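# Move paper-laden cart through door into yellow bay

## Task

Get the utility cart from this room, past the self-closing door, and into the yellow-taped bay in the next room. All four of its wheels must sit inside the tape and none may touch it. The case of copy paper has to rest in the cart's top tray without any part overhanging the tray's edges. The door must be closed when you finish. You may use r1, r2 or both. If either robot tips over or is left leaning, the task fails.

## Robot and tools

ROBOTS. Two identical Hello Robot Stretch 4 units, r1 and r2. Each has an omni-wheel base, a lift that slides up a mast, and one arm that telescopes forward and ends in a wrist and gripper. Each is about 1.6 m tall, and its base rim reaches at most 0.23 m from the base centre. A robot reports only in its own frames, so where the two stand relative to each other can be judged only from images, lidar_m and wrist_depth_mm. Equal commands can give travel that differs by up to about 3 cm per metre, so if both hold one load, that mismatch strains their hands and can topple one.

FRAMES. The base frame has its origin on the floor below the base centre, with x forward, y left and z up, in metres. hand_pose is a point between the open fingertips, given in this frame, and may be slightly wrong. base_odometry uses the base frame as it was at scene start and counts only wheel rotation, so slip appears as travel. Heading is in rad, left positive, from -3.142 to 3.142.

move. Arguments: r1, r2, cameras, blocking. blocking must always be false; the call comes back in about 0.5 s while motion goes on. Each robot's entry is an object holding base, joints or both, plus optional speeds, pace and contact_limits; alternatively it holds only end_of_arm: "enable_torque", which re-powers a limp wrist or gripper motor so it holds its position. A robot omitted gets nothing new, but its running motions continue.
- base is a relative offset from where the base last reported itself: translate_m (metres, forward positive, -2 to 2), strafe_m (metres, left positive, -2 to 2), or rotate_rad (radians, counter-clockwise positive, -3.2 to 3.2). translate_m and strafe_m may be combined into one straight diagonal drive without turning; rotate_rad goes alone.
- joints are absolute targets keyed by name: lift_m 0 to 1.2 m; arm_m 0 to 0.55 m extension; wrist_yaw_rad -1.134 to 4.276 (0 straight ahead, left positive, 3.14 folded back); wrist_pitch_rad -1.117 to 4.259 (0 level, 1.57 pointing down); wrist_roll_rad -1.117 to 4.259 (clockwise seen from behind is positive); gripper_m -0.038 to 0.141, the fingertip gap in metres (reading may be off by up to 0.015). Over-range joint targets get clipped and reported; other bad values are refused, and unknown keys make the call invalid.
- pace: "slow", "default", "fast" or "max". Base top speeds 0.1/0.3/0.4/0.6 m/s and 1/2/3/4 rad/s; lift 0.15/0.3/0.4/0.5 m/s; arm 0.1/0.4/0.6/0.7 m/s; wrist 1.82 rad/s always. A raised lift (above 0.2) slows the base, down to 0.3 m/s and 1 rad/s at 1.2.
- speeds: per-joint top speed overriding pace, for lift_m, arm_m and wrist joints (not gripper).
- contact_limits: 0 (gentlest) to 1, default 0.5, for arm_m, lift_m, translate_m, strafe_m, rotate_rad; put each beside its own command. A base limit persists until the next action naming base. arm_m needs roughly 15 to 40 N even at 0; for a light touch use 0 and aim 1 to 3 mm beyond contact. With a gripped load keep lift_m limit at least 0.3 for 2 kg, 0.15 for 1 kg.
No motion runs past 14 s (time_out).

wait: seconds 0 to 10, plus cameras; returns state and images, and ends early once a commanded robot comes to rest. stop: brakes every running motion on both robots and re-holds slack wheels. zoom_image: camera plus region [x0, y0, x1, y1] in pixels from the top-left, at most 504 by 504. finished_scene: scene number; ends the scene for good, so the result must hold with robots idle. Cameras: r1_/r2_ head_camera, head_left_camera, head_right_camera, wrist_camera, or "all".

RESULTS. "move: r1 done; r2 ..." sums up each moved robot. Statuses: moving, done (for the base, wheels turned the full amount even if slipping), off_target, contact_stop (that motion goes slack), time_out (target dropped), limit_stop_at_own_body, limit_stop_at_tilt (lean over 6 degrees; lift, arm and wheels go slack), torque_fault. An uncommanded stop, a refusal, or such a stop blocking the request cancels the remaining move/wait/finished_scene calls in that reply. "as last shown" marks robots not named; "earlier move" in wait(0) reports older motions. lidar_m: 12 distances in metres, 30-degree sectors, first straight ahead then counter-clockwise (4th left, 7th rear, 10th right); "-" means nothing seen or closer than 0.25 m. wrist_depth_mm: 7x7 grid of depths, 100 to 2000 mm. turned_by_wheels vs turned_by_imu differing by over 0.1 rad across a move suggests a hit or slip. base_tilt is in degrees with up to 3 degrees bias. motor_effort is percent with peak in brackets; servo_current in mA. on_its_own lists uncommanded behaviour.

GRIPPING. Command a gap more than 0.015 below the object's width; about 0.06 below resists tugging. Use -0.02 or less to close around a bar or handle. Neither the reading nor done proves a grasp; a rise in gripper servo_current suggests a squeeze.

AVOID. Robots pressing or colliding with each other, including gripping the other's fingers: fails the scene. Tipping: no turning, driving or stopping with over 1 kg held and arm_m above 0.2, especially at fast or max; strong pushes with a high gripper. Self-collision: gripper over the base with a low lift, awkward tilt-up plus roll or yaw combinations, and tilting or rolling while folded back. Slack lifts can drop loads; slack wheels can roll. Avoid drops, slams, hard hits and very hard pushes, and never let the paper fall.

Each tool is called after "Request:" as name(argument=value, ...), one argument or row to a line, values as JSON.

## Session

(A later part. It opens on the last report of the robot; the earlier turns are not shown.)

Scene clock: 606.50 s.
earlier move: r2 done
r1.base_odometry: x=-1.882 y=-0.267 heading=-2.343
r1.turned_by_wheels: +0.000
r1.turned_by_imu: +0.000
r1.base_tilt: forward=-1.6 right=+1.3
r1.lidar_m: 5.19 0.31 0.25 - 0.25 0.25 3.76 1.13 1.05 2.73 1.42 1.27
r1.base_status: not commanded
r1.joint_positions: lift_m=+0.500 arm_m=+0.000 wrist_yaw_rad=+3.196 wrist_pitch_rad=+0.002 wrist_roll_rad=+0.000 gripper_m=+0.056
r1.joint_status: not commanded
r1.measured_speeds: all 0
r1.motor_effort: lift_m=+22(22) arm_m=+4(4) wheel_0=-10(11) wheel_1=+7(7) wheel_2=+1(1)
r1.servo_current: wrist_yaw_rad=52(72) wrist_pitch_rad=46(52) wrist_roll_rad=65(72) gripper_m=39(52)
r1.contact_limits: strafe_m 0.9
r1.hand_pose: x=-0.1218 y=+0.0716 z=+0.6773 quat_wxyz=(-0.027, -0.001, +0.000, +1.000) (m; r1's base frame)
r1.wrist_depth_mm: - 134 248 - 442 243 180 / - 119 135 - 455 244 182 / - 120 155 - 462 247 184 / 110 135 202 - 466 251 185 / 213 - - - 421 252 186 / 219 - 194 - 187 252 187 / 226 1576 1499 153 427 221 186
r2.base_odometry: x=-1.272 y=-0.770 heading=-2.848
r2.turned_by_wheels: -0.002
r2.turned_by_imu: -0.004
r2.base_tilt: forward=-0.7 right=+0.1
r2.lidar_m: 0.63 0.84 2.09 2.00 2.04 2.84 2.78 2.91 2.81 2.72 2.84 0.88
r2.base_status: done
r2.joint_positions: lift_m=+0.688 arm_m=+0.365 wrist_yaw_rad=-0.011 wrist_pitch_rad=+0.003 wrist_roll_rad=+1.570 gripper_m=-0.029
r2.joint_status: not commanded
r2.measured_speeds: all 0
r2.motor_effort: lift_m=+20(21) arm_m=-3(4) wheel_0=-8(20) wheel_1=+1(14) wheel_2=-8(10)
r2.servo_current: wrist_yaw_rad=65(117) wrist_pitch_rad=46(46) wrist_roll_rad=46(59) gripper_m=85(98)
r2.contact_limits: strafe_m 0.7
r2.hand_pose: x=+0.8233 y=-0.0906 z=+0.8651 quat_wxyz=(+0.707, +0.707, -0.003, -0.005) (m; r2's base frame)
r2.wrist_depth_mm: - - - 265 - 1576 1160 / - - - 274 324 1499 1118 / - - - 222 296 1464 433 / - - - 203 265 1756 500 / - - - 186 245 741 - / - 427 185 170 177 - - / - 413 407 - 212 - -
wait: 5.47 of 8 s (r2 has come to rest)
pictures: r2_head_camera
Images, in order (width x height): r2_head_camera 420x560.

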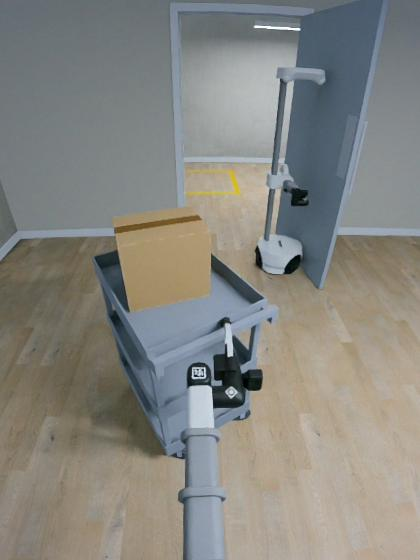

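Request:
move(
  blocking=false,
  cameras=[],
  r2={"base":{"translate_m":-0.15,"strafe_m":-0.46},"pace":"slow","contact_limits":{"translate_m":0.7}},
)

Request:
wait(
  seconds=8,
  cameras=[],
)

Request:
move(
  blocking=false,
  cameras=[],
  r2={"base":{"strafe_m":0.53},"pace":"slow","contact_limits":{"strafe_m":0.7}},
)

Request:
wait(
  seconds=9,
  cameras=["r2_head_camera"],
)

Scene clock: 617.43 s.
move: r2 moving
r1: as last shown
r1.lidar_m: 5.18 0.30 0.25 - 0.25 0.25 3.75 1.13 1.06 2.72 1.38 1.25
r1.servo_current: wrist_yaw_rad=65(65) wrist_pitch_rad=46(46) wrist_roll_rad=46(65) gripper_m=39(46)
r1.contact_limits: strafe_m 0.9
r1.wrist_depth_mm: - 134 249 - 445 243 180 / - 119 135 - 449 245 182 / - 120 154 - 462 248 183 / 110 135 201 - 469 251 185 / 211 - - - 427 252 186 / 219 - 194 - 188 252 186 / 226 1537 1576 153 427 221 186
r2.base_odometry: x=-1.272 y=-0.758 heading=-2.848
r2.turned_by_wheels: +0.001
r2.turned_by_imu: +0.001
r2.base_tilt: forward=-0.6 right=+0.1
r2.lidar_m: 0.65 0.83 2.13 2.00 2.11 2.87 2.74 2.87 2.84 2.70 2.84 0.91
r2.base_status: translate_m moving; strafe_m moving
r2.joint_positions: lift_m=+0.688 arm_m=+0.365 wrist_yaw_rad=-0.002 wrist_pitch_rad=+0.003 wrist_roll_rad=+1.570 gripper_m=-0.029
r2.joint_status: not commanded
r2.measured_speeds: translate_m=-0.015 strafe_m=-0.048 rotate_rad=+0.001 lift_m=+0.000 arm_m=+0.000 wrist_yaw_rad=+0.029 wrist_pitch_rad=+0.000 wrist_roll_rad=+0.000
r2.motor_effort: lift_m=+20(21) arm_m=-3(4) wheel_0=+8(8) wheel_1=-7(10) wheel_2=+6(7)
r2.servo_current: wrist_yaw_rad=46(78) wrist_pitch_rad=39(46) wrist_roll_rad=46(52) gripper_m=91(98)
r2.contact_limits: translate_m 0.7
r2.hand_pose: x=+0.8241 y=-0.0880 z=+0.8651 quat_wxyz=(+0.707, +0.707, +0.000, -0.002) (m; r2's base frame)
r2.wrist_depth_mm: - - - 258 1756 1537 1160 / - - - 243 315 1464 1118 / - - - 220 291 1576 1182 / - - - 203 265 1661 512 / - - - 187 243 768 - / - 430 186 172 179 - - / - 413 407 - 215 - -
pictures: none
No camera images: "cameras" was empty.

Scene clock: 623.03 s.
earlier move: r2 done
r1.base_odometry: x=-1.882 y=-0.267 heading=-2.343
r1.turned_by_wheels: +0.000
r1.turned_by_imu: +0.000
r1.base_tilt: forward=-1.6 right=+1.3
r1.lidar_m: 1.52 0.33 0.25 - 0.25 0.25 3.75 1.13 1.05 2.73 2.92 1.39
r1.base_status: not commanded
r1.joint_positions: lift_m=+0.500 arm_m=+0.000 wrist_yaw_rad=+3.196 wrist_pitch_rad=+0.002 wrist_roll_rad=+0.000 gripper_m=+0.056
r1.joint_status: not commanded
r1.measured_speeds: all 0
r1.motor_effort: lift_m=+22(22) arm_m=+4(4) wheel_0=-10(11) wheel_1=+7(7) wheel_2=+1(1)
r1.servo_current: wrist_yaw_rad=52(72) wrist_pitch_rad=46(52) wrist_roll_rad=65(78) gripper_m=39(52)
r1.contact_limits: strafe_m 0.9
r1.hand_pose: x=-0.1218 y=+0.0716 z=+0.6773 quat_wxyz=(-0.027, -0.001, +0.000, +1.000) (m; r1's base frame)
r1.wrist_depth_mm: - 134 248 - 442 243 180 / - 118 135 - 449 244 182 / - 120 155 - 462 247 183 / 110 135 201 - 469 250 185 / 213 - - - 424 250 186 / 219 - 195 - 188 251 187 / 227 1576 1576 154 427 221 186
r2.base_odometry: x=-1.262 y=-0.287 heading=-2.847
r2.turned_by_wheels: +0.001
r2.turned_by_imu: +0.007
r2.base_tilt: forward=-0.7 right=+0.1
r2.lidar_m: 0.58 0.69 2.59 2.48 2.60 2.71 2.62 2.74 2.33 2.25 2.37 2.25
r2.base_status: done
r2.joint_positions: lift_m=+0.688 arm_m=+0.365 wrist_yaw_rad=+0.012 wrist_pitch_rad=+0.003 wrist_roll_rad=+1.570 gripper_m=-0.029
r2.joint_status: not commanded
r2.measured_speeds: all 0
r2.motor_effort: lift_m=+20(21) arm_m=-4(4) wheel_0=+11(20) wheel_1=-2(10) wheel_2=+10(21)
r2.servo_current: wrist_yaw_rad=78(85) wrist_pitch_rad=39(46) wrist_roll_rad=59(65) gripper_m=85(98)
r2.contact_limits: translate_m 0.7
r2.hand_pose: x=+0.8253 y=-0.0840 z=+0.8651 quat_wxyz=(+0.707, +0.707, +0.005, +0.003) (m; r2's base frame)
r2.wrist_depth_mm: - - - - - 1661 1160 / - - 1618 324 - 1576 1160 / - - - 322 1983 1576 1160 / - - - 236 334 1537 424 / - - - 197 263 1708 492 / - - - 160 179 1618 544 / - - 392 - 200 - -
wait: 5.60 of 8 s (r2 has come to rest)
pictures: none
No camera images: "cameras" was empty.

Scene clock: 623.53 s.
move: r2 moving
r1: as last shown
r1.base_tilt: forward=-1.6 right=+1.2
r1.lidar_m: 1.52 0.31 0.25 - 0.25 0.25 3.75 1.15 1.04 2.73 2.92 1.38
r1.motor_effort: lift_m=+22(22) arm_m=+4(4) wheel_0=-10(10) wheel_1=+7(7) wheel_2=+1(1)
r1.servo_current: wrist_yaw_rad=52(65) wrist_pitch_rad=46(52) wrist_roll_rad=39(65) gripper_m=46(46)
r1.contact_limits: strafe_m 0.9
r1.wrist_depth_mm: - 134 249 - 442 242 180 / - 118 135 - 449 245 182 / - 120 155 - 459 247 184 / 110 135 200 - 469 250 185 / 212 - - - 424 251 186 / 220 - 194 - 187 251 186 / 227 1537 1537 153 430 221 186
r2.base_odometry: x=-1.258 y=-0.300 heading=-2.847
r2.turned_by_wheels: +0.000
r2.turned_by_imu: -0.001
r2.base_tilt: forward=-0.6 right=+0.0
r2.lidar_m: 0.59 0.71 2.56 2.46 2.58 2.72 2.61 2.73 2.37 2.28 2.39 2.25
r2.base_status: strafe_m moving
r2.joint_positions: lift_m=+0.688 arm_m=+0.365 wrist_yaw_rad=+0.004 wrist_pitch_rad=+0.003 wrist_roll_rad=+1.570 gripper_m=-0.029
r2.joint_status: not commanded
r2.measured_speeds: translate_m=+0.001 strafe_m=+0.056 rotate_rad=-0.007 lift_m=+0.000 arm_m=+0.000 wrist_yaw_rad=-0.035 wrist_pitch_rad=+0.000 wrist_roll_rad=+0.000
r2.motor_effort: lift_m=+21(21) arm_m=-4(4) wheel_0=-8(8) wheel_1=+9(9) wheel_2=+0(8)
r2.servo_current: wrist_yaw_rad=52(85) wrist_pitch_rad=39(46) wrist_roll_rad=46(59) gripper_m=91(91)
r2.contact_limits: strafe_m 0.7
r2.hand_pose: x=+0.8246 y=-0.0864 z=+0.8651 quat_wxyz=(+0.707, +0.707, +0.002, +0.000) (m; r2's base frame)
r2.wrist_depth_mm: - - - - - 1708 1160 / - - - - - 1576 1182 / - - - 325 1921 1537 1182 / - - - 235 338 1537 421 / - - - 195 262 1756 488 / - - 187 162 179 1618 535 / - - 392 - 199 - -
pictures: none
No camera images: "cameras" was empty.

Scene clock: 629.50 s.
earlier move: r2 done
r1.base_odometry: x=-1.882 y=-0.267 heading=-2.343
r1.turned_by_wheels: +0.000
r1.turned_by_imu: +0.000
r1.base_tilt: forward=-1.6 right=+1.3
r1.lidar_m: 5.20 0.29 0.25 - 0.25 0.25 3.76 1.12 1.04 2.73 1.67 1.40
r1.base_status: not commanded
r1.joint_positions: lift_m=+0.500 arm_m=+0.000 wrist_yaw_rad=+3.196 wrist_pitch_rad=+0.002 wrist_roll_rad=+0.000 gripper_m=+0.056
r1.joint_status: not commanded
r1.measured_speeds: all 0
r1.motor_effort: lift_m=+22(22) arm_m=+4(4) wheel_0=-10(11) wheel_1=+7(7) wheel_2=+1(1)
r1.servo_current: wrist_yaw_rad=46(72) wrist_pitch_rad=46(52) wrist_roll_rad=52(65) gripper_m=52(52)
r1.contact_limits: strafe_m 0.9
r1.hand_pose: x=-0.1218 y=+0.0716 z=+0.6773 quat_wxyz=(-0.027, -0.001, +0.000, +1.000) (m; r1's base frame)
r1.wrist_depth_mm: - 134 250 - 442 242 180 / - 119 135 - 452 245 182 / - 120 155 - 466 247 183 / 110 135 200 - 473 251 185 / 213 - - - 424 251 186 / 218 - 193 - 188 252 186 / 227 1499 1537 153 430 222 186
r2.base_odometry: x=-1.109 y=-0.794 heading=-2.848
r2.turned_by_wheels: -0.001
r2.turned_by_imu: -0.008
r2.base_tilt: forward=-0.7 right=+0.1
r2.lidar_m: 0.64 0.83 2.04 1.96 2.00 2.71 2.61 2.73 2.91 2.80 2.93 0.89
r2.base_status: done
r2.joint_positions: lift_m=+0.688 arm_m=+0.365 wrist_yaw_rad=-0.011 wrist_pitch_rad=+0.003 wrist_roll_rad=+1.570 gripper_m=-0.029
r2.joint_status: not commanded
r2.measured_speeds: all 0
r2.motor_effort: lift_m=+20(21) arm_m=-4(4) wheel_0=-8(23) wheel_1=+2(9) wheel_2=-7(8)
r2.servo_current: wrist_yaw_rad=65(91) wrist_pitch_rad=39(46) wrist_roll_rad=26(65) gripper_m=85(98)
r2.contact_limits: strafe_m 0.7
r2.hand_pose: x=+0.8233 y=-0.0907 z=+0.8651 quat_wxyz=(+0.707, +0.707, -0.003, -0.005) (m; r2's base frame)
r2.wrist_depth_mm: - - - 263 1921 1576 1182 / - - - 245 1756 1537 1160 / - - - 222 294 1464 1138 / - - - 202 265 1708 508 / - - - 186 244 778 - / - 424 185 170 177 - - / - 407 404 - 213 - -
wait: 5.97 of 9 s (r2 has come to rest)
pictures: r2_head_camera
Images, in order (width x height): r2_head_camera 420x560.

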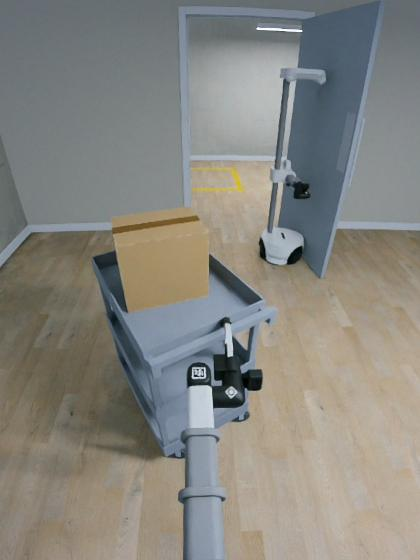

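Request:
move(
  blocking=false,
  cameras=[],
  r2={"base":{"translate_m":-0.1,"strafe_m":-0.8},"pace":"slow","contact_limits":{"translate_m":0.7}},
)

Request:
wait(
  seconds=10,
  cameras=[],
)

Request:
move(
  blocking=false,
  cameras=[],
  r2={"base":{"strafe_m":0.67},"pace":"slow","contact_limits":{"strafe_m":0.7}},
)

Request:
wait(
  seconds=10,
  cameras=["r2_head_camera"],
)

Scene clock: 640.50 s.
move: r2 moving
r1: as last shown
r1.lidar_m: 5.19 0.31 0.25 - 0.25 0.25 3.75 1.12 1.06 2.74 1.66 1.43
r1.motor_effort: lift_m=+22(22) arm_m=+4(4) wheel_0=-11(11) wheel_1=+6(7) wheel_2=+1(1)
r1.servo_current: wrist_yaw_rad=39(78) wrist_pitch_rad=46(46) wrist_roll_rad=52(52) gripper_m=39(46)
r1.contact_limits: strafe_m 0.9
r1.wrist_depth_mm: - 134 249 - 442 243 180 / - 119 135 - 455 245 182 / - 120 155 - 466 248 183 / 110 135 201 - 466 251 185 / 212 - - - 424 250 186 / 218 - 194 - 187 252 187 / 227 1537 1537 153 430 221 187
r2.base_odometry: x=-1.111 y=-0.781 heading=-2.847
r2.turned_by_wheels: +0.001
r2.turned_by_imu: +0.002
r2.base_tilt: forward=-0.7 right=+0.1
r2.lidar_m: 0.66 0.80 2.04 1.96 2.03 2.70 2.61 2.73 2.86 2.76 2.91 0.88
r2.base_status: translate_m moving; strafe_m moving
r2.joint_positions: lift_m=+0.688 arm_m=+0.365 wrist_yaw_rad=-0.003 wrist_pitch_rad=+0.003 wrist_roll_rad=+1.570 gripper_m=-0.029
r2.joint_status: not commanded
r2.measured_speeds: translate_m=-0.007 strafe_m=-0.051 rotate_rad=-0.001 lift_m=+0.000 arm_m=+0.000 wrist_yaw_rad=+0.012 wrist_pitch_rad=+0.000 wrist_roll_rad=+0.000
r2.motor_effort: lift_m=+20(21) arm_m=-4(4) wheel_0=+11(11) wheel_1=-6(9) wheel_2=+5(7)
r2.servo_current: wrist_yaw_rad=39(72) wrist_pitch_rad=39(52) wrist_roll_rad=52(59) gripper_m=91(91)
r2.contact_limits: translate_m 0.7
r2.hand_pose: x=+0.8240 y=-0.0883 z=+0.8651 quat_wxyz=(+0.707, +0.707, +0.000, -0.002) (m; r2's base frame)
r2.wrist_depth_mm: - - - 259 1863 1661 1160 / - - - 242 1708 1537 1182 / - - - 220 291 1499 1138 / - - - 202 263 1708 521 / - - - 187 245 750 - / - 424 185 171 177 - - / - 413 404 - 214 - -
pictures: none
No camera images: "cameras" was empty.

Scene clock: 649.27 s.
earlier move: r2 done
r1.base_odometry: x=-1.882 y=-0.267 heading=-2.343
r1.turned_by_wheels: +0.000
r1.turned_by_imu: -0.001
r1.base_tilt: forward=-1.6 right=+1.3
r1.lidar_m: 1.53 0.30 0.25 - 0.25 0.25 3.74 1.14 1.03 2.74 2.91 1.49
r1.base_status: not commanded
r1.joint_positions: lift_m=+0.500 arm_m=+0.000 wrist_yaw_rad=+3.196 wrist_pitch_rad=+0.002 wrist_roll_rad=+0.000 gripper_m=+0.056
r1.joint_status: not commanded
r1.measured_speeds: all 0
r1.motor_effort: lift_m=+22(22) arm_m=+4(4) wheel_0=-9(11) wheel_1=+7(7) wheel_2=+1(1)
r1.servo_current: wrist_yaw_rad=59(85) wrist_pitch_rad=46(52) wrist_roll_rad=52(72) gripper_m=46(52)
r1.contact_limits: strafe_m 0.9
r1.hand_pose: x=-0.1218 y=+0.0716 z=+0.6773 quat_wxyz=(-0.027, -0.001, +0.000, +1.000) (m; r1's base frame)
r1.wrist_depth_mm: - 134 247 - 436 242 180 / - 119 135 - 452 245 182 / - 120 155 - 462 246 183 / 110 135 200 - 466 251 185 / 211 - - - 421 251 186 / 219 - 193 - 188 251 187 / 226 1576 1537 153 430 222 187
r2.base_odometry: x=-1.247 y=+0.001 heading=-2.846
r2.turned_by_wheels: +0.001
r2.turned_by_imu: +0.015
r2.base_tilt: forward=-0.7 right=+0.0
r2.lidar_m: 0.56 0.61 2.83 2.73 2.89 2.63 2.52 2.66 2.08 2.00 2.10 2.94
r2.base_status: done
r2.joint_positions: lift_m=+0.688 arm_m=+0.365 wrist_yaw_rad=+0.025 wrist_pitch_rad=+0.003 wrist_roll_rad=+1.570 gripper_m=-0.029
r2.joint_status: not commanded
r2.measured_speeds: all 0
r2.on_its_own: wrist_yaw_rad is at rest, and its servo_current (156 mA) is outside its rest range (0 to 104 mA)
r2.motor_effort: lift_m=+20(21) arm_m=+4(4) wheel_0=+12(26) wheel_1=+2(9) wheel_2=+5(24)
r2.servo_current: wrist_yaw_rad=156(169) wrist_pitch_rad=46(52) wrist_roll_rad=39(65) gripper_m=85(98)
r2.contact_limits: translate_m 0.7
r2.hand_pose: x=+0.8264 y=-0.0800 z=+0.8651 quat_wxyz=(+0.707, +0.707, +0.010, +0.008) (m; r2's base frame)
r2.wrist_depth_mm: - - - - - 1661 1160 / - - - - - 1661 1160 / - - - 334 - 1618 1182 / - - - 320 351 359 359 / - - - 205 291 1708 1205 / - - - 163 179 1618 480 / - - 180 - 206 517 504
wait: 8.77 of 10 s (r2 has come to rest)
pictures: none
No camera images: "cameras" was empty.

Scene clock: 649.77 s.
move: r2 moving
r1: as last shown
r1.turned_by_imu: +0.000
r1.lidar_m: 1.52 0.33 0.25 - 0.25 0.26 3.76 1.14 1.05 2.74 2.91 1.48
r1.motor_effort: lift_m=+22(22) arm_m=+4(4) wheel_0=-10(11) wheel_1=+7(7) wheel_2=+1(1)
r1.servo_current: wrist_yaw_rad=72(72) wrist_pitch_rad=46(46) wrist_roll_rad=46(59) gripper_m=39(46)
r1.contact_limits: strafe_m 0.9
r1.wrist_depth_mm: - 134 248 - 442 242 180 / - 119 135 - 449 246 181 / - 120 155 - 462 247 184 / 110 135 200 - 469 251 185 / 211 - - - 424 251 186 / 219 - 193 - 188 252 186 / 226 1537 1537 153 430 220 186
r2.base_odometry: x=-1.242 y=-0.013 heading=-2.846
r2.turned_by_wheels: +0.000
r2.turned_by_imu: +0.000
r2.base_tilt: forward=-0.6 right=+0.0
r2.lidar_m: 0.57 0.64 2.85 2.72 2.84 2.62 2.51 2.64 2.10 2.00 2.13 2.96
r2.base_status: strafe_m moving
r2.joint_positions: lift_m=+0.688 arm_m=+0.365 wrist_yaw_rad=+0.025 wrist_pitch_rad=+0.003 wrist_roll_rad=+1.570 gripper_m=-0.029
r2.joint_status: not commanded
r2.measured_speeds: translate_m=+0.000 strafe_m=+0.056 rotate_rad=-0.002 lift_m=+0.000 arm_m=+0.000 wrist_yaw_rad=+0.000 wrist_pitch_rad=+0.000 wrist_roll_rad=+0.000
r2.motor_effort: lift_m=+20(20) arm_m=+4(4) wheel_0=-6(9) wheel_1=+10(14) wheel_2=+0(4)
r2.servo_current: wrist_yaw_rad=150(169) wrist_pitch_rad=39(46) wrist_roll_rad=52(65) gripper_m=85(91)
r2.contact_limits: strafe_m 0.7
r2.hand_pose: x=+0.8264 y=-0.0800 z=+0.8651 quat_wxyz=(+0.707, +0.707, +0.010, +0.008) (m; r2's base frame)
r2.wrist_depth_mm: - - - - - 1661 1160 / - - - - - 1661 1160 / - - - 330 - 1618 1182 / - - - 317 351 357 357 / - - - 204 291 1756 1182 / - - - 168 179 1618 484 / - - - - 198 512 500
pictures: none
No camera images: "cameras" was empty.

Scene clock: 657.13 s.
earlier move: r2 done
r1.base_odometry: x=-1.882 y=-0.267 heading=-2.343
r1.turned_by_wheels: +0.000
r1.turned_by_imu: +0.000
r1.base_tilt: forward=-1.6 right=+1.3
r1.lidar_m: 2.67 0.30 0.25 - 0.25 0.27 3.74 1.13 1.05 2.73 2.91 1.29
r1.base_status: not commanded
r1.joint_positions: lift_m=+0.500 arm_m=+0.000 wrist_yaw_rad=+3.196 wrist_pitch_rad=+0.002 wrist_roll_rad=+0.000 gripper_m=+0.056
r1.joint_status: not commanded
r1.measured_speeds: all 0
r1.motor_effort: lift_m=+22(22) arm_m=+4(4) wheel_0=-10(11) wheel_1=+7(7) wheel_2=+1(1)
r1.servo_current: wrist_yaw_rad=39(78) wrist_pitch_rad=39(52) wrist_roll_rad=59(72) gripper_m=39(52)
r1.contact_limits: strafe_m 0.9
r1.hand_pose: x=-0.1218 y=+0.0716 z=+0.6773 quat_wxyz=(-0.027, -0.001, +0.000, +1.000) (m; r1's base frame)
r1.wrist_depth_mm: - 134 249 - 442 242 180 / - 119 135 - 455 245 182 / - 119 155 - 462 247 183 / 110 135 201 - 469 250 185 / 213 - - - 427 252 186 / 219 - 193 - 188 252 186 / 226 1576 1537 153 430 221 186
r2.base_odometry: x=-1.052 y=-0.640 heading=-2.847
r2.turned_by_wheels: -0.001
r2.turned_by_imu: -0.007
r2.base_tilt: forward=-0.6 right=+0.0
r2.lidar_m: 0.76 2.89 2.17 2.04 2.16 2.62 2.52 2.66 2.76 2.64 2.77 0.77
r2.base_status: done
r2.joint_positions: lift_m=+0.688 arm_m=+0.365 wrist_yaw_rad=-0.006 wrist_pitch_rad=+0.003 wrist_roll_rad=+1.570 gripper_m=-0.029
r2.joint_status: not commanded
r2.measured_speeds: all 0
r2.motor_effort: lift_m=+21(21) arm_m=+4(4) wheel_0=-6(26) wheel_1=+3(14) wheel_2=-6(13)
r2.servo_current: wrist_yaw_rad=59(169) wrist_pitch_rad=39(52) wrist_roll_rad=46(65) gripper_m=91(98)
r2.contact_limits: strafe_m 0.7
r2.hand_pose: x=+0.8237 y=-0.0892 z=+0.8651 quat_wxyz=(+0.707, +0.707, -0.001, -0.003) (m; r2's base frame)
r2.wrist_depth_mm: - - 1756 153 209 222 1098 / - - - 157 215 1366 - / - - 477 161 220 - - / - 436 433 163 225 - - / - 469 459 168 230 842 - / - - 184 172 179 - - / - - 517 - - 1499 -
wait: 7.37 of 10 s (r2 has come to rest)
pictures: r2_head_camera
Images, in order (width x height): r2_head_camera 420x560.

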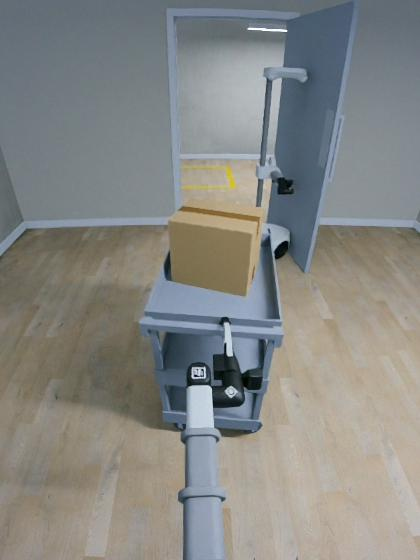

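Request:
move(
  blocking=false,
  cameras=[],
  r2={"base":{"translate_m":0.35,"strafe_m":-0.05},"pace":"slow","contact_limits":{"translate_m":0.7}},
)

Request:
wait(
  seconds=8,
  cameras=["r2_head_camera"],
)

Scene clock: 667.83 s.
move: r2 moving
r1: as last shown
r1.lidar_m: 2.74 0.31 0.25 - 0.25 0.26 3.72 1.13 1.06 2.74 2.93 1.29
r1.motor_effort: lift_m=+22(22) arm_m=+4(4) wheel_0=-10(10) wheel_1=+7(7) wheel_2=+1(1)
r1.servo_current: wrist_yaw_rad=39(59) wrist_pitch_rad=46(46) wrist_roll_rad=52(59) gripper_m=46(46)
r1.contact_limits: strafe_m 0.9
r1.wrist_depth_mm: - 134 249 - 442 242 180 / - 119 135 - 449 246 182 / - 120 155 - 459 245 184 / 110 135 201 - 469 251 185 / 212 - - - 424 252 186 / 219 - 193 - 187 253 186 / 227 1576 1499 153 427 221 186
r2.base_odometry: x=-1.064 y=-0.642 heading=-2.847
r2.turned_by_wheels: +0.000
r2.turned_by_imu: +0.000
r2.base_tilt: forward=-0.7 right=+0.1
r2.lidar_m: 0.74 2.93 2.17 2.08 2.15 2.62 2.52 2.60 2.75 2.66 2.76 0.74
r2.base_status: translate_m moving; strafe_m moving
r2.joint_positions: lift_m=+0.688 arm_m=+0.365 wrist_yaw_rad=-0.006 wrist_pitch_rad=+0.003 wrist_roll_rad=+1.570 gripper_m=-0.029
r2.joint_status: not commanded
r2.measured_speeds: translate_m=+0.048 strafe_m=-0.007 rotate_rad=+0.000 lift_m=+0.000 arm_m=+0.000 wrist_yaw_rad=+0.000 wrist_pitch_rad=+0.000 wrist_roll_rad=+0.000
r2.motor_effort: lift_m=+20(21) arm_m=+4(4) wheel_0=+8(8) wheel_1=+5(7) wheel_2=-15(15)
r2.servo_current: wrist_yaw_rad=46(52) wrist_pitch_rad=39(46) wrist_roll_rad=46(52) gripper_m=91(91)
r2.contact_limits: translate_m 0.7
r2.hand_pose: x=+0.8237 y=-0.0892 z=+0.8651 quat_wxyz=(+0.707, +0.707, -0.001, -0.003) (m; r2's base frame)
r2.wrist_depth_mm: - - 1708 152 208 216 236 / - - - 156 213 1366 - / - - 488 159 218 - - / - 436 430 163 222 - - / - 469 455 167 229 842 - / - - 186 170 179 - - / - - 521 - - 1499 -
pictures: none
No camera images: "cameras" was empty.

Scene clock: 672.13 s.
earlier move: r2 done
r1.base_odometry: x=-1.882 y=-0.267 heading=-2.343
r1.turned_by_wheels: +0.000
r1.turned_by_imu: +0.000
r1.base_tilt: forward=-1.6 right=+1.3
r1.lidar_m: 5.17 0.30 0.25 - 0.25 0.25 3.77 1.15 1.05 2.74 1.15 0.97
r1.base_status: not commanded
r1.joint_positions: lift_m=+0.500 arm_m=+0.000 wrist_yaw_rad=+3.196 wrist_pitch_rad=+0.002 wrist_roll_rad=+0.000 gripper_m=+0.056
r1.joint_status: not commanded
r1.measured_speeds: all 0
r1.motor_effort: lift_m=+22(22) arm_m=+4(4) wheel_0=-11(11) wheel_1=+7(7) wheel_2=+1(1)
r1.servo_current: wrist_yaw_rad=39(72) wrist_pitch_rad=39(52) wrist_roll_rad=59(72) gripper_m=46(46)
r1.contact_limits: strafe_m 0.9
r1.hand_pose: x=-0.1218 y=+0.0716 z=+0.6773 quat_wxyz=(-0.027, -0.001, +0.000, +1.000) (m; r1's base frame)
r1.wrist_depth_mm: - 134 249 - 442 243 180 / - 118 135 - 452 245 182 / - 120 154 - 455 247 183 / 110 135 201 - 469 249 185 / 212 - - - 424 252 186 / 218 - 193 - 188 251 186 / 226 1537 1537 153 427 221 186
r2.base_odometry: x=-1.401 y=-0.694 heading=-2.846
r2.turned_by_wheels: +0.001
r2.turned_by_imu: +0.004
r2.base_tilt: forward=-0.7 right=+0.0
r2.lidar_m: 0.75 2.93 2.20 2.10 2.20 2.97 2.87 2.99 2.70 2.62 2.72 0.79
r2.base_status: done
r2.joint_positions: lift_m=+0.688 arm_m=+0.365 wrist_yaw_rad=+0.001 wrist_pitch_rad=+0.003 wrist_roll_rad=+1.570 gripper_m=-0.029
r2.joint_status: not commanded
r2.measured_speeds: all 0
r2.motor_effort: lift_m=+21(21) arm_m=+4(4) wheel_0=+9(15) wheel_1=+8(10) wheel_2=-4(17)
r2.servo_current: wrist_yaw_rad=39(59) wrist_pitch_rad=39(46) wrist_roll_rad=59(65) gripper_m=91(98)
r2.contact_limits: translate_m 0.7
r2.hand_pose: x=+0.8244 y=-0.0871 z=+0.8651 quat_wxyz=(+0.707, +0.707, +0.001, -0.001) (m; r2's base frame)
r2.wrist_depth_mm: - - - 163 222 227 228 / - - - 165 223 1499 1160 / - - - 167 227 - - / - 433 427 227 228 - - / - 455 449 170 230 831 - / - - 187 171 177 - - / - - 492 - 236 - -
wait: 4.30 of 8 s (r2 has come to rest)
pictures: r2_head_camera
Images, in order (width x height): r2_head_camera 420x560.

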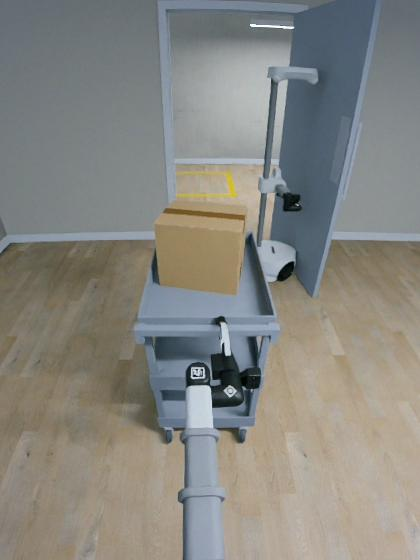

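Request:
move(
  blocking=false,
  cameras=[],
  r2={"base":{"translate_m":0.4,"strafe_m":0.0},"pace":"slow","contact_limits":{"translate_m":0.7}},
)

Request:
wait(
  seconds=8,
  cameras=["r2_head_camera"],
)

Scene clock: 679.13 s.
move: r2 moving
r1: as last shown
r1.lidar_m: 5.18 0.31 0.25 - 0.25 0.25 3.74 1.16 1.05 2.72 1.15 0.96
r1.motor_effort: lift_m=+22(22) arm_m=+4(4) wheel_0=-10(10) wheel_1=+7(7) wheel_2=+1(1)
r1.servo_current: wrist_yaw_rad=52(59) wrist_pitch_rad=33(46) wrist_roll_rad=46(59) gripper_m=39(46)
r1.contact_limits: strafe_m 0.9
r1.wrist_depth_mm: - 134 249 - 442 243 180 / - 119 135 - 452 246 182 / - 120 155 - 459 247 183 / 110 135 201 - 469 251 186 / 212 - - - 421 252 186 / 219 - 194 - 188 253 186 / 227 1537 1576 153 430 221 186
r2.base_odometry: x=-1.413 y=-0.698 heading=-2.845
r2.turned_by_wheels: +0.001
r2.turned_by_imu: +0.001
r2.base_tilt: forward=-0.7 right=+0.0
r2.lidar_m: 0.76 2.96 2.20 2.13 2.20 2.95 2.87 3.01 2.73 2.61 2.75 0.78
r2.base_status: translate_m moving; strafe_m moving
r2.joint_positions: lift_m=+0.688 arm_m=+0.365 wrist_yaw_rad=+0.001 wrist_pitch_rad=+0.003 wrist_roll_rad=+1.570 gripper_m=-0.029
r2.joint_status: not commanded
r2.measured_speeds: translate_m=+0.048 strafe_m=+0.000 rotate_rad=-0.002 lift_m=+0.000 arm_m=+0.000 wrist_yaw_rad=+0.000 wrist_pitch_rad=+0.000 wrist_roll_rad=+0.000
r2.motor_effort: lift_m=+21(21) arm_m=+4(4) wheel_0=+11(13) wheel_1=+7(10) wheel_2=-9(11)
r2.servo_current: wrist_yaw_rad=39(59) wrist_pitch_rad=46(46) wrist_roll_rad=52(59) gripper_m=91(98)
r2.contact_limits: translate_m 0.7
r2.hand_pose: x=+0.8244 y=-0.0871 z=+0.8651 quat_wxyz=(+0.707, +0.707, +0.001, -0.001) (m; r2's base frame)
r2.wrist_depth_mm: - - - 164 224 229 229 / - - - 165 224 1499 1160 / - - - 167 227 - - / - 436 430 169 229 - - / - 459 452 169 229 842 - / - - 187 171 178 - - / - - 488 - 235 - -
pictures: none
No camera images: "cameras" was empty.

Scene clock: 683.90 s.
earlier move: r2 done
r1.base_odometry: x=-1.882 y=-0.267 heading=-2.343
r1.turned_by_wheels: +0.000
r1.turned_by_imu: +0.000
r1.base_tilt: forward=-1.6 right=+1.3
r1.lidar_m: 5.19 0.30 0.25 - 0.25 0.25 3.75 1.15 1.04 2.71 0.64 0.63
r1.base_status: not commanded
r1.joint_positions: lift_m=+0.500 arm_m=+0.000 wrist_yaw_rad=+3.196 wrist_pitch_rad=+0.002 wrist_roll_rad=+0.000 gripper_m=+0.056
r1.joint_status: not commanded
r1.measured_speeds: all 0
r1.motor_effort: lift_m=+22(22) arm_m=+4(4) wheel_0=-10(11) wheel_1=+7(7) wheel_2=+1(1)
r1.servo_current: wrist_yaw_rad=46(72) wrist_pitch_rad=39(52) wrist_roll_rad=46(65) gripper_m=46(52)
r1.contact_limits: strafe_m 0.9
r1.hand_pose: x=-0.1218 y=+0.0716 z=+0.6773 quat_wxyz=(-0.027, -0.001, +0.000, +1.000) (m; r1's base frame)
r1.wrist_depth_mm: - 134 248 - 442 243 181 / - 119 135 - 449 246 182 / - 120 154 - 466 247 184 / 110 135 202 - 469 250 185 / 213 - - - 424 250 186 / 218 - 194 - 188 251 186 / 225 1537 1499 153 430 222 186
r2.base_odometry: x=-1.784 y=-0.811 heading=-2.847
r2.turned_by_wheels: -0.001
r2.turned_by_imu: -0.003
r2.base_tilt: forward=-0.7 right=+0.1
r2.lidar_m: 0.73 2.69 2.16 2.10 2.24 3.09 3.29 3.43 2.71 2.64 2.78 0.81
r2.base_status: done
r2.joint_positions: lift_m=+0.688 arm_m=+0.365 wrist_yaw_rad=-0.004 wrist_pitch_rad=+0.003 wrist_roll_rad=+1.570 gripper_m=-0.029
r2.joint_status: not commanded
r2.measured_speeds: all 0
r2.motor_effort: lift_m=+20(21) arm_m=+4(4) wheel_0=-1(13) wheel_1=+1(10) wheel_2=-11(16)
r2.servo_current: wrist_yaw_rad=39(65) wrist_pitch_rad=39(52) wrist_roll_rad=52(65) gripper_m=91(98)
r2.contact_limits: translate_m 0.7
r2.hand_pose: x=+0.8239 y=-0.0886 z=+0.8651 quat_wxyz=(+0.707, +0.707, +0.000, -0.003) (m; r2's base frame)
r2.wrist_depth_mm: - - - 183 246 252 254 / - - - 181 243 1229 1138 / - - - 180 240 1618 - / - 1983 442 236 237 842 - / - 442 439 175 235 - - / - 445 185 172 178 - - / - - 455 - 228 - -
wait: 4.77 of 8 s (r2 has come to rest)
pictures: r2_head_camera
Images, in order (width x height): r2_head_camera 420x560.

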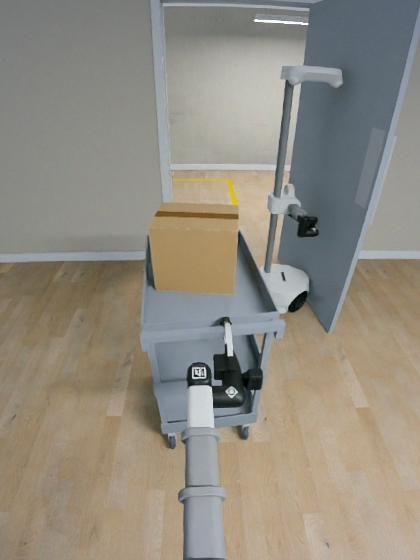

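Request:
move(
  blocking=false,
  cameras=[],
  r2={"base":{"translate_m":0.3,"strafe_m":0.09},"pace":"slow","contact_limits":{"translate_m":0.7}},
)

Request:
wait(
  seconds=8,
  cameras=["r2_head_camera"],
)

Scene clock: 693.47 s.
move: r2 moving
r1: as last shown
r1.lidar_m: 5.18 0.29 0.25 - 0.25 0.25 3.75 1.17 1.06 2.72 0.65 0.64
r1.motor_effort: lift_m=+22(22) arm_m=+4(4) wheel_0=-10(10) wheel_1=+7(7) wheel_2=+1(1)
r1.servo_current: wrist_yaw_rad=33(72) wrist_pitch_rad=33(46) wrist_roll_rad=39(52) gripper_m=39(46)
r1.contact_limits: strafe_m 0.9
r1.wrist_depth_mm: - 134 248 - 442 242 179 / - 119 135 - 455 245 182 / - 120 155 - 462 247 184 / 110 135 200 - 469 251 185 / 212 - - - 424 251 186 / 219 - 195 - 187 251 186 / 228 1537 1537 154 427 221 186
r2.base_odometry: x=-1.795 y=-0.818 heading=-2.848
r2.turned_by_wheels: -0.001
r2.turned_by_imu: -0.001
r2.base_tilt: forward=-0.7 right=+0.1
r2.lidar_m: 0.74 2.67 2.20 2.10 2.22 3.08 3.32 3.41 2.74 2.61 2.77 0.81
r2.base_status: translate_m moving; strafe_m moving
r2.joint_positions: lift_m=+0.688 arm_m=+0.365 wrist_yaw_rad=-0.005 wrist_pitch_rad=+0.003 wrist_roll_rad=+1.570 gripper_m=-0.029
r2.joint_status: not commanded
r2.measured_speeds: translate_m=+0.048 strafe_m=+0.014 rotate_rad=-0.002 lift_m=+0.000 arm_m=+0.000 wrist_yaw_rad=-0.010 wrist_pitch_rad=+0.000 wrist_roll_rad=+0.000
r2.motor_effort: lift_m=+21(21) arm_m=+4(4) wheel_0=-1(4) wheel_1=+4(7) wheel_2=-18(18)
r2.servo_current: wrist_yaw_rad=46(59) wrist_pitch_rad=39(46) wrist_roll_rad=39(52) gripper_m=91(91)
r2.contact_limits: translate_m 0.7
r2.hand_pose: x=+0.8238 y=-0.0890 z=+0.8651 quat_wxyz=(+0.707, +0.707, -0.001, -0.003) (m; r2's base frame)
r2.wrist_depth_mm: - - - 184 247 254 255 / - - - 182 243 1229 1138 / - - - 179 241 1576 - / - - 449 177 236 831 - / - 442 442 175 234 - - / - 445 186 172 178 - - / - - 459 - 227 - -
pictures: none
No camera images: "cameras" was empty.

Scene clock: 697.33 s.
earlier move: r2 done
r1.base_odometry: x=-1.882 y=-0.267 heading=-2.343
r1.turned_by_wheels: +0.000
r1.turned_by_imu: +0.000
r1.base_tilt: forward=-1.6 right=+1.3
r1.lidar_m: 5.19 0.32 0.25 - 0.25 0.25 3.77 1.14 1.04 0.65 0.49 0.69
r1.base_status: not commanded
r1.joint_positions: lift_m=+0.500 arm_m=+0.000 wrist_yaw_rad=+3.196 wrist_pitch_rad=+0.002 wrist_roll_rad=+0.000 gripper_m=+0.056
r1.joint_status: not commanded
r1.measured_speeds: all 0
r1.motor_effort: lift_m=+22(22) arm_m=+4(4) wheel_0=-10(11) wheel_1=+7(7) wheel_2=+1(1)
r1.servo_current: wrist_yaw_rad=46(72) wrist_pitch_rad=39(52) wrist_roll_rad=33(72) gripper_m=39(52)
r1.contact_limits: strafe_m 0.9
r1.hand_pose: x=-0.1218 y=+0.0716 z=+0.6773 quat_wxyz=(-0.027, -0.001, +0.000, +1.000) (m; r1's base frame)
r1.wrist_depth_mm: - 134 250 - 442 242 180 / - 118 135 - 452 245 182 / - 120 155 - 462 246 183 / 110 135 201 - 466 250 185 / 212 - - - 427 252 186 / 220 - 194 - 188 252 186 / 227 1537 1576 154 430 221 186
r2.base_odometry: x=-2.045 y=-0.983 heading=-2.848
r2.turned_by_wheels: +0.000
r2.turned_by_imu: -0.003
r2.base_tilt: forward=-0.7 right=+0.1
r2.lidar_m: 0.76 2.35 2.11 2.03 2.14 2.95 3.61 3.72 2.82 2.72 2.87 0.80
r2.base_status: done
r2.joint_positions: lift_m=+0.688 arm_m=+0.365 wrist_yaw_rad=-0.007 wrist_pitch_rad=+0.003 wrist_roll_rad=+1.570 gripper_m=-0.029
r2.joint_status: not commanded
r2.measured_speeds: all 0
r2.motor_effort: lift_m=+21(21) arm_m=+0(4) wheel_0=-2(7) wheel_1=+2(7) wheel_2=-10(19)
r2.servo_current: wrist_yaw_rad=46(65) wrist_pitch_rad=33(52) wrist_roll_rad=39(65) gripper_m=85(98)
r2.contact_limits: translate_m 0.7
r2.hand_pose: x=+0.8237 y=-0.0894 z=+0.8651 quat_wxyz=(+0.707, +0.707, -0.001, -0.004) (m; r2's base frame)
r2.wrist_depth_mm: - 1098 1138 174 234 241 241 / - - - 174 234 1708 1182 / - - - 174 233 798 - / - 436 433 173 234 - - / 1708 445 445 173 234 - - / - 455 186 172 178 - - / - - 473 - 231 - -
wait: 3.87 of 8 s (r2 has come to rest)
pictures: r2_head_camera
Images, in order (width x height): r2_head_camera 420x560.

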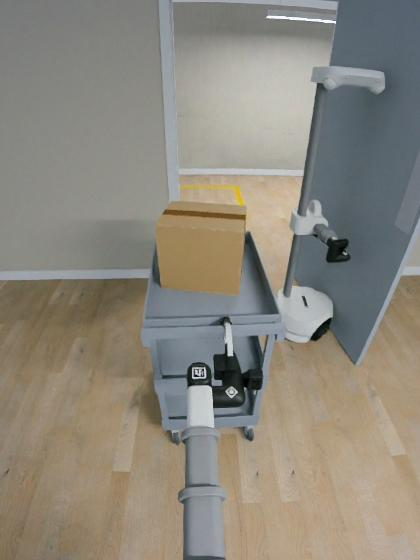

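Request:
move(
  blocking=false,
  cameras=[],
  r2={"base":{"translate_m":0.06,"strafe_m":0.16},"pace":"slow","contact_limits":{"translate_m":0.7}},
)

Request:
wait(
  seconds=8,
  cameras=["r2_head_camera"],
)

Scene clock: 702.53 s.
move: r2 moving
r1: as last shown
r1.lidar_m: 5.19 0.30 0.25 - 0.25 0.26 3.74 1.16 1.05 0.62 0.47 0.69
r1.servo_current: wrist_yaw_rad=46(52) wrist_pitch_rad=39(46) wrist_roll_rad=52(59) gripper_m=39(46)
r1.contact_limits: strafe_m 0.9
r1.wrist_depth_mm: - 134 249 - 439 242 180 / - 119 135 - 455 246 182 / - 120 155 - 455 247 183 / 110 135 201 - 466 250 185 / 213 - - - 424 251 186 / 219 - 194 - 188 253 186 / 227 1537 1576 153 424 222 186
r2.base_odometry: x=-2.046 y=-0.996 heading=-2.850
r2.turned_by_wheels: -0.002
r2.turned_by_imu: -0.002
r2.base_tilt: forward=-0.7 right=+0.1
r2.lidar_m: 0.74 2.36 2.10 2.00 2.11 2.91 3.63 3.74 2.84 2.72 2.85 0.81
r2.base_status: translate_m moving; strafe_m moving
r2.joint_positions: lift_m=+0.688 arm_m=+0.365 wrist_yaw_rad=-0.008 wrist_pitch_rad=+0.003 wrist_roll_rad=+1.570 gripper_m=-0.029
r2.joint_status: not commanded
r2.measured_speeds: translate_m=+0.017 strafe_m=+0.046 rotate_rad=+0.002 lift_m=+0.000 arm_m=+0.000 wrist_yaw_rad=-0.009 wrist_pitch_rad=+0.000 wrist_roll_rad=+0.000
r2.motor_effort: lift_m=+20(21) arm_m=-3(4) wheel_0=-11(14) wheel_1=+3(7) wheel_2=-13(14)
r2.servo_current: wrist_yaw_rad=59(59) wrist_pitch_rad=39(52) wrist_roll_rad=52(52) gripper_m=91(91)
r2.contact_limits: translate_m 0.7
r2.hand_pose: x=+0.8236 y=-0.0897 z=+0.8651 quat_wxyz=(+0.707, +0.707, -0.002, -0.004) (m; r2's base frame)
r2.wrist_depth_mm: - 1118 1098 175 235 242 242 / 1661 - - 175 235 1661 1182 / - - - 174 234 820 - / - 436 433 173 234 - - / 1661 449 445 173 233 - - / - 459 185 172 178 - - / - - 469 - 231 - -
pictures: none
No camera images: "cameras" was empty.

Scene clock: 705.00 s.
earlier move: r2 done
r1.base_odometry: x=-1.882 y=-0.267 heading=-2.343
r1.turned_by_wheels: +0.000
r1.turned_by_imu: +0.000
r1.base_tilt: forward=-1.6 right=+1.3
r1.lidar_m: 5.19 0.29 0.25 - 0.25 0.25 3.76 1.16 1.06 0.60 0.49 0.88
r1.base_status: not commanded
r1.joint_positions: lift_m=+0.500 arm_m=+0.000 wrist_yaw_rad=+3.196 wrist_pitch_rad=+0.002 wrist_roll_rad=+0.000 gripper_m=+0.056
r1.joint_status: not commanded
r1.measured_speeds: all 0
r1.motor_effort: lift_m=+22(22) arm_m=+4(4) wheel_0=-11(11) wheel_1=+7(7) wheel_2=+1(1)
r1.servo_current: wrist_yaw_rad=52(72) wrist_pitch_rad=33(52) wrist_roll_rad=59(65) gripper_m=39(46)
r1.contact_limits: strafe_m 0.9
r1.hand_pose: x=-0.1218 y=+0.0716 z=+0.6773 quat_wxyz=(-0.027, -0.001, +0.000, +1.000) (m; r1's base frame)
r1.wrist_depth_mm: - 134 248 - 442 242 180 / - 118 135 - 452 244 182 / - 120 155 - 459 247 184 / 110 135 201 - 469 250 185 / 212 - - - 424 250 186 / 219 - 195 - 188 252 186 / 226 1499 1537 153 430 221 186
r2.base_odometry: x=-2.056 y=-1.154 heading=-2.849
r2.turned_by_wheels: +0.001
r2.turned_by_imu: +0.000
r2.base_tilt: forward=-0.7 right=+0.0
r2.lidar_m: 0.76 2.29 1.94 1.86 1.94 2.71 3.71 3.77 3.01 2.89 1.70 0.74
r2.base_status: done
r2.joint_positions: lift_m=+0.688 arm_m=+0.365 wrist_yaw_rad=-0.008 wrist_pitch_rad=+0.003 wrist_roll_rad=+1.570 gripper_m=-0.029
r2.joint_status: not commanded
r2.measured_speeds: all 0
r2.motor_effort: lift_m=+21(21) arm_m=-4(4) wheel_0=-9(17) wheel_1=+1(7) wheel_2=-7(15)
r2.servo_current: wrist_yaw_rad=65(65) wrist_pitch_rad=39(52) wrist_roll_rad=39(59) gripper_m=85(91)
r2.contact_limits: translate_m 0.7
r2.hand_pose: x=+0.8236 y=-0.0898 z=+0.8651 quat_wxyz=(+0.707, +0.707, -0.002, -0.004) (m; r2's base frame)
r2.wrist_depth_mm: - - - 146 202 1537 1118 / - - - 151 208 768 - / - 442 421 154 214 - - / - 442 436 160 221 - - / - 469 469 167 229 - - / - 496 185 171 179 - - / - - - - - - 521
wait: 2.47 of 8 s (r2 has come to rest)
pictures: r2_head_camera
Images, in order (width x height): r2_head_camera 420x560.

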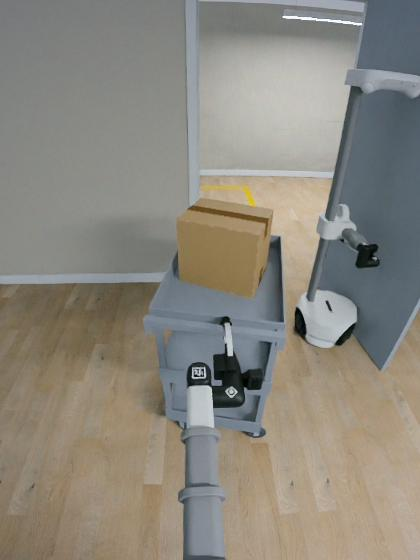

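Request:
move(
  blocking=false,
  cameras=[],
  r2={"base":{"translate_m":0.4,"strafe_m":-0.07},"pace":"slow","contact_limits":{"translate_m":0.7}},
)

Request:
wait(
  seconds=8,
  cameras=["r2_head_camera"],
)

Scene clock: 709.83 s.
move: r2 moving
r1: as last shown
r1.base_tilt: forward=-1.6 right=+1.2
r1.lidar_m: 5.18 0.28 0.25 - 0.25 0.27 3.75 1.13 1.04 0.56 0.48 0.89
r1.motor_effort: lift_m=+22(22) arm_m=+4(4) wheel_0=-10(11) wheel_1=+7(7) wheel_2=+1(1)
r1.servo_current: wrist_yaw_rad=39(85) wrist_pitch_rad=46(46) wrist_roll_rad=52(52) gripper_m=39(46)
r1.contact_limits: strafe_m 0.9
r1.wrist_depth_mm: - 134 248 - 442 242 180 / - 119 135 - 452 246 182 / - 120 154 - 459 247 184 / 110 135 201 - 466 250 185 / 212 - - - 421 251 186 / 219 - 194 - 187 251 187 / 227 1576 1537 154 427 221 186
r2.base_odometry: x=-2.068 y=-1.155 heading=-2.848
r2.turned_by_wheels: +0.000
r2.turned_by_imu: +0.001
r2.base_tilt: forward=-0.7 right=+0.1
r2.lidar_m: 0.78 2.26 1.95 1.87 1.95 2.66 3.70 3.79 2.99 2.88 1.69 0.77
r2.base_status: translate_m moving; strafe_m moving
r2.joint_positions: lift_m=+0.688 arm_m=+0.365 wrist_yaw_rad=-0.008 wrist_pitch_rad=+0.003 wrist_roll_rad=+1.570 gripper_m=-0.029
r2.joint_status: not commanded
r2.measured_speeds: translate_m=+0.049 strafe_m=-0.008 rotate_rad=+0.005 lift_m=+0.000 arm_m=+0.000 wrist_yaw_rad=+0.000 wrist_pitch_rad=+0.000 wrist_roll_rad=+0.000
r2.motor_effort: lift_m=+21(21) arm_m=-3(4) wheel_0=+4(10) wheel_1=+7(7) wheel_2=-14(17)
r2.servo_current: wrist_yaw_rad=52(65) wrist_pitch_rad=39(46) wrist_roll_rad=46(59) gripper_m=91(91)
r2.contact_limits: translate_m 0.7
r2.hand_pose: x=+0.8236 y=-0.0898 z=+0.8651 quat_wxyz=(+0.707, +0.707, -0.002, -0.004) (m; r2's base frame)
r2.wrist_depth_mm: - - - 143 198 1464 1042 / - - - 149 205 - - / - 433 418 153 213 - - / - 442 433 158 220 - - / - 469 466 164 228 - - / - 500 186 169 178 - - / - - - - - - 521
pictures: none
No camera images: "cameras" was empty.

Scene clock: 714.67 s.
earlier move: r2 done
r1.base_odometry: x=-1.882 y=-0.267 heading=-2.343
r1.turned_by_wheels: +0.000
r1.turned_by_imu: +0.000
r1.base_tilt: forward=-1.6 right=+1.2
r1.lidar_m: 5.19 0.29 0.25 - 0.25 0.25 3.72 1.16 0.54 0.53 0.58 1.18
r1.base_status: not commanded
r1.joint_positions: lift_m=+0.500 arm_m=+0.000 wrist_yaw_rad=+3.196 wrist_pitch_rad=+0.002 wrist_roll_rad=+0.000 gripper_m=+0.056
r1.joint_status: not commanded
r1.measured_speeds: all 0
r1.motor_effort: lift_m=+22(22) arm_m=+4(4) wheel_0=-10(11) wheel_1=+7(7) wheel_2=+1(1)
r1.servo_current: wrist_yaw_rad=52(85) wrist_pitch_rad=39(52) wrist_roll_rad=52(72) gripper_m=39(52)
r1.contact_limits: strafe_m 0.9
r1.hand_pose: x=-0.1218 y=+0.0716 z=+0.6773 quat_wxyz=(-0.027, -0.001, +0.000, +1.000) (m; r1's base frame)
r1.wrist_depth_mm: - 134 250 - 445 242 180 / - 119 135 - 452 246 182 / - 119 155 - 459 247 183 / 110 135 201 - 469 250 186 / 213 - - - 424 251 186 / 219 - 194 - 188 252 186 / 227 1499 1537 153 427 222 187
r2.base_odometry: x=-2.459 y=-1.202 heading=-2.848
r2.turned_by_wheels: +0.001
r2.turned_by_imu: +0.005
r2.base_tilt: forward=-0.7 right=+0.0
r2.lidar_m: 0.76 1.89 2.02 1.92 2.02 2.80 4.13 3.95 2.93 2.82 1.35 0.80
r2.base_status: done
r2.joint_positions: lift_m=+0.688 arm_m=+0.365 wrist_yaw_rad=+0.003 wrist_pitch_rad=+0.003 wrist_roll_rad=+1.570 gripper_m=-0.029
r2.joint_status: not commanded
r2.measured_speeds: all 0
r2.motor_effort: lift_m=+21(21) arm_m=+2(4) wheel_0=+11(17) wheel_1=+7(10) wheel_2=-3(17)
r2.servo_current: wrist_yaw_rad=46(65) wrist_pitch_rad=46(52) wrist_roll_rad=52(65) gripper_m=91(91)
r2.contact_limits: translate_m 0.7
r2.hand_pose: x=+0.8245 y=-0.0866 z=+0.8651 quat_wxyz=(+0.707, +0.707, +0.002, +0.000) (m; r2's base frame)
r2.wrist_depth_mm: - - - 165 224 230 238 / - - - 166 225 1708 1118 / - - - 168 227 - - / - 433 430 169 229 - - / - 452 445 170 231 - - / - 466 187 172 179 - - / - - 488 - 235 - -
wait: 4.83 of 8 s (r2 has come to rest)
pictures: r2_head_camera
Images, in order (width x height): r2_head_camera 420x560.

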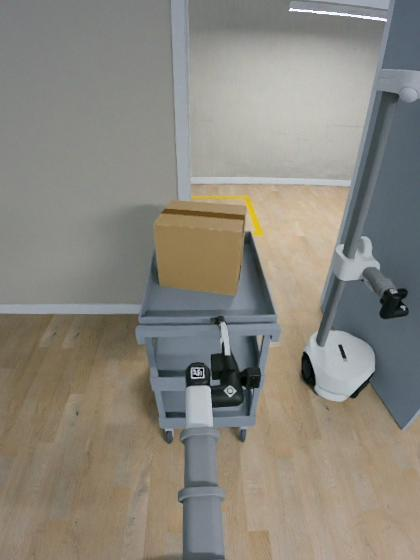

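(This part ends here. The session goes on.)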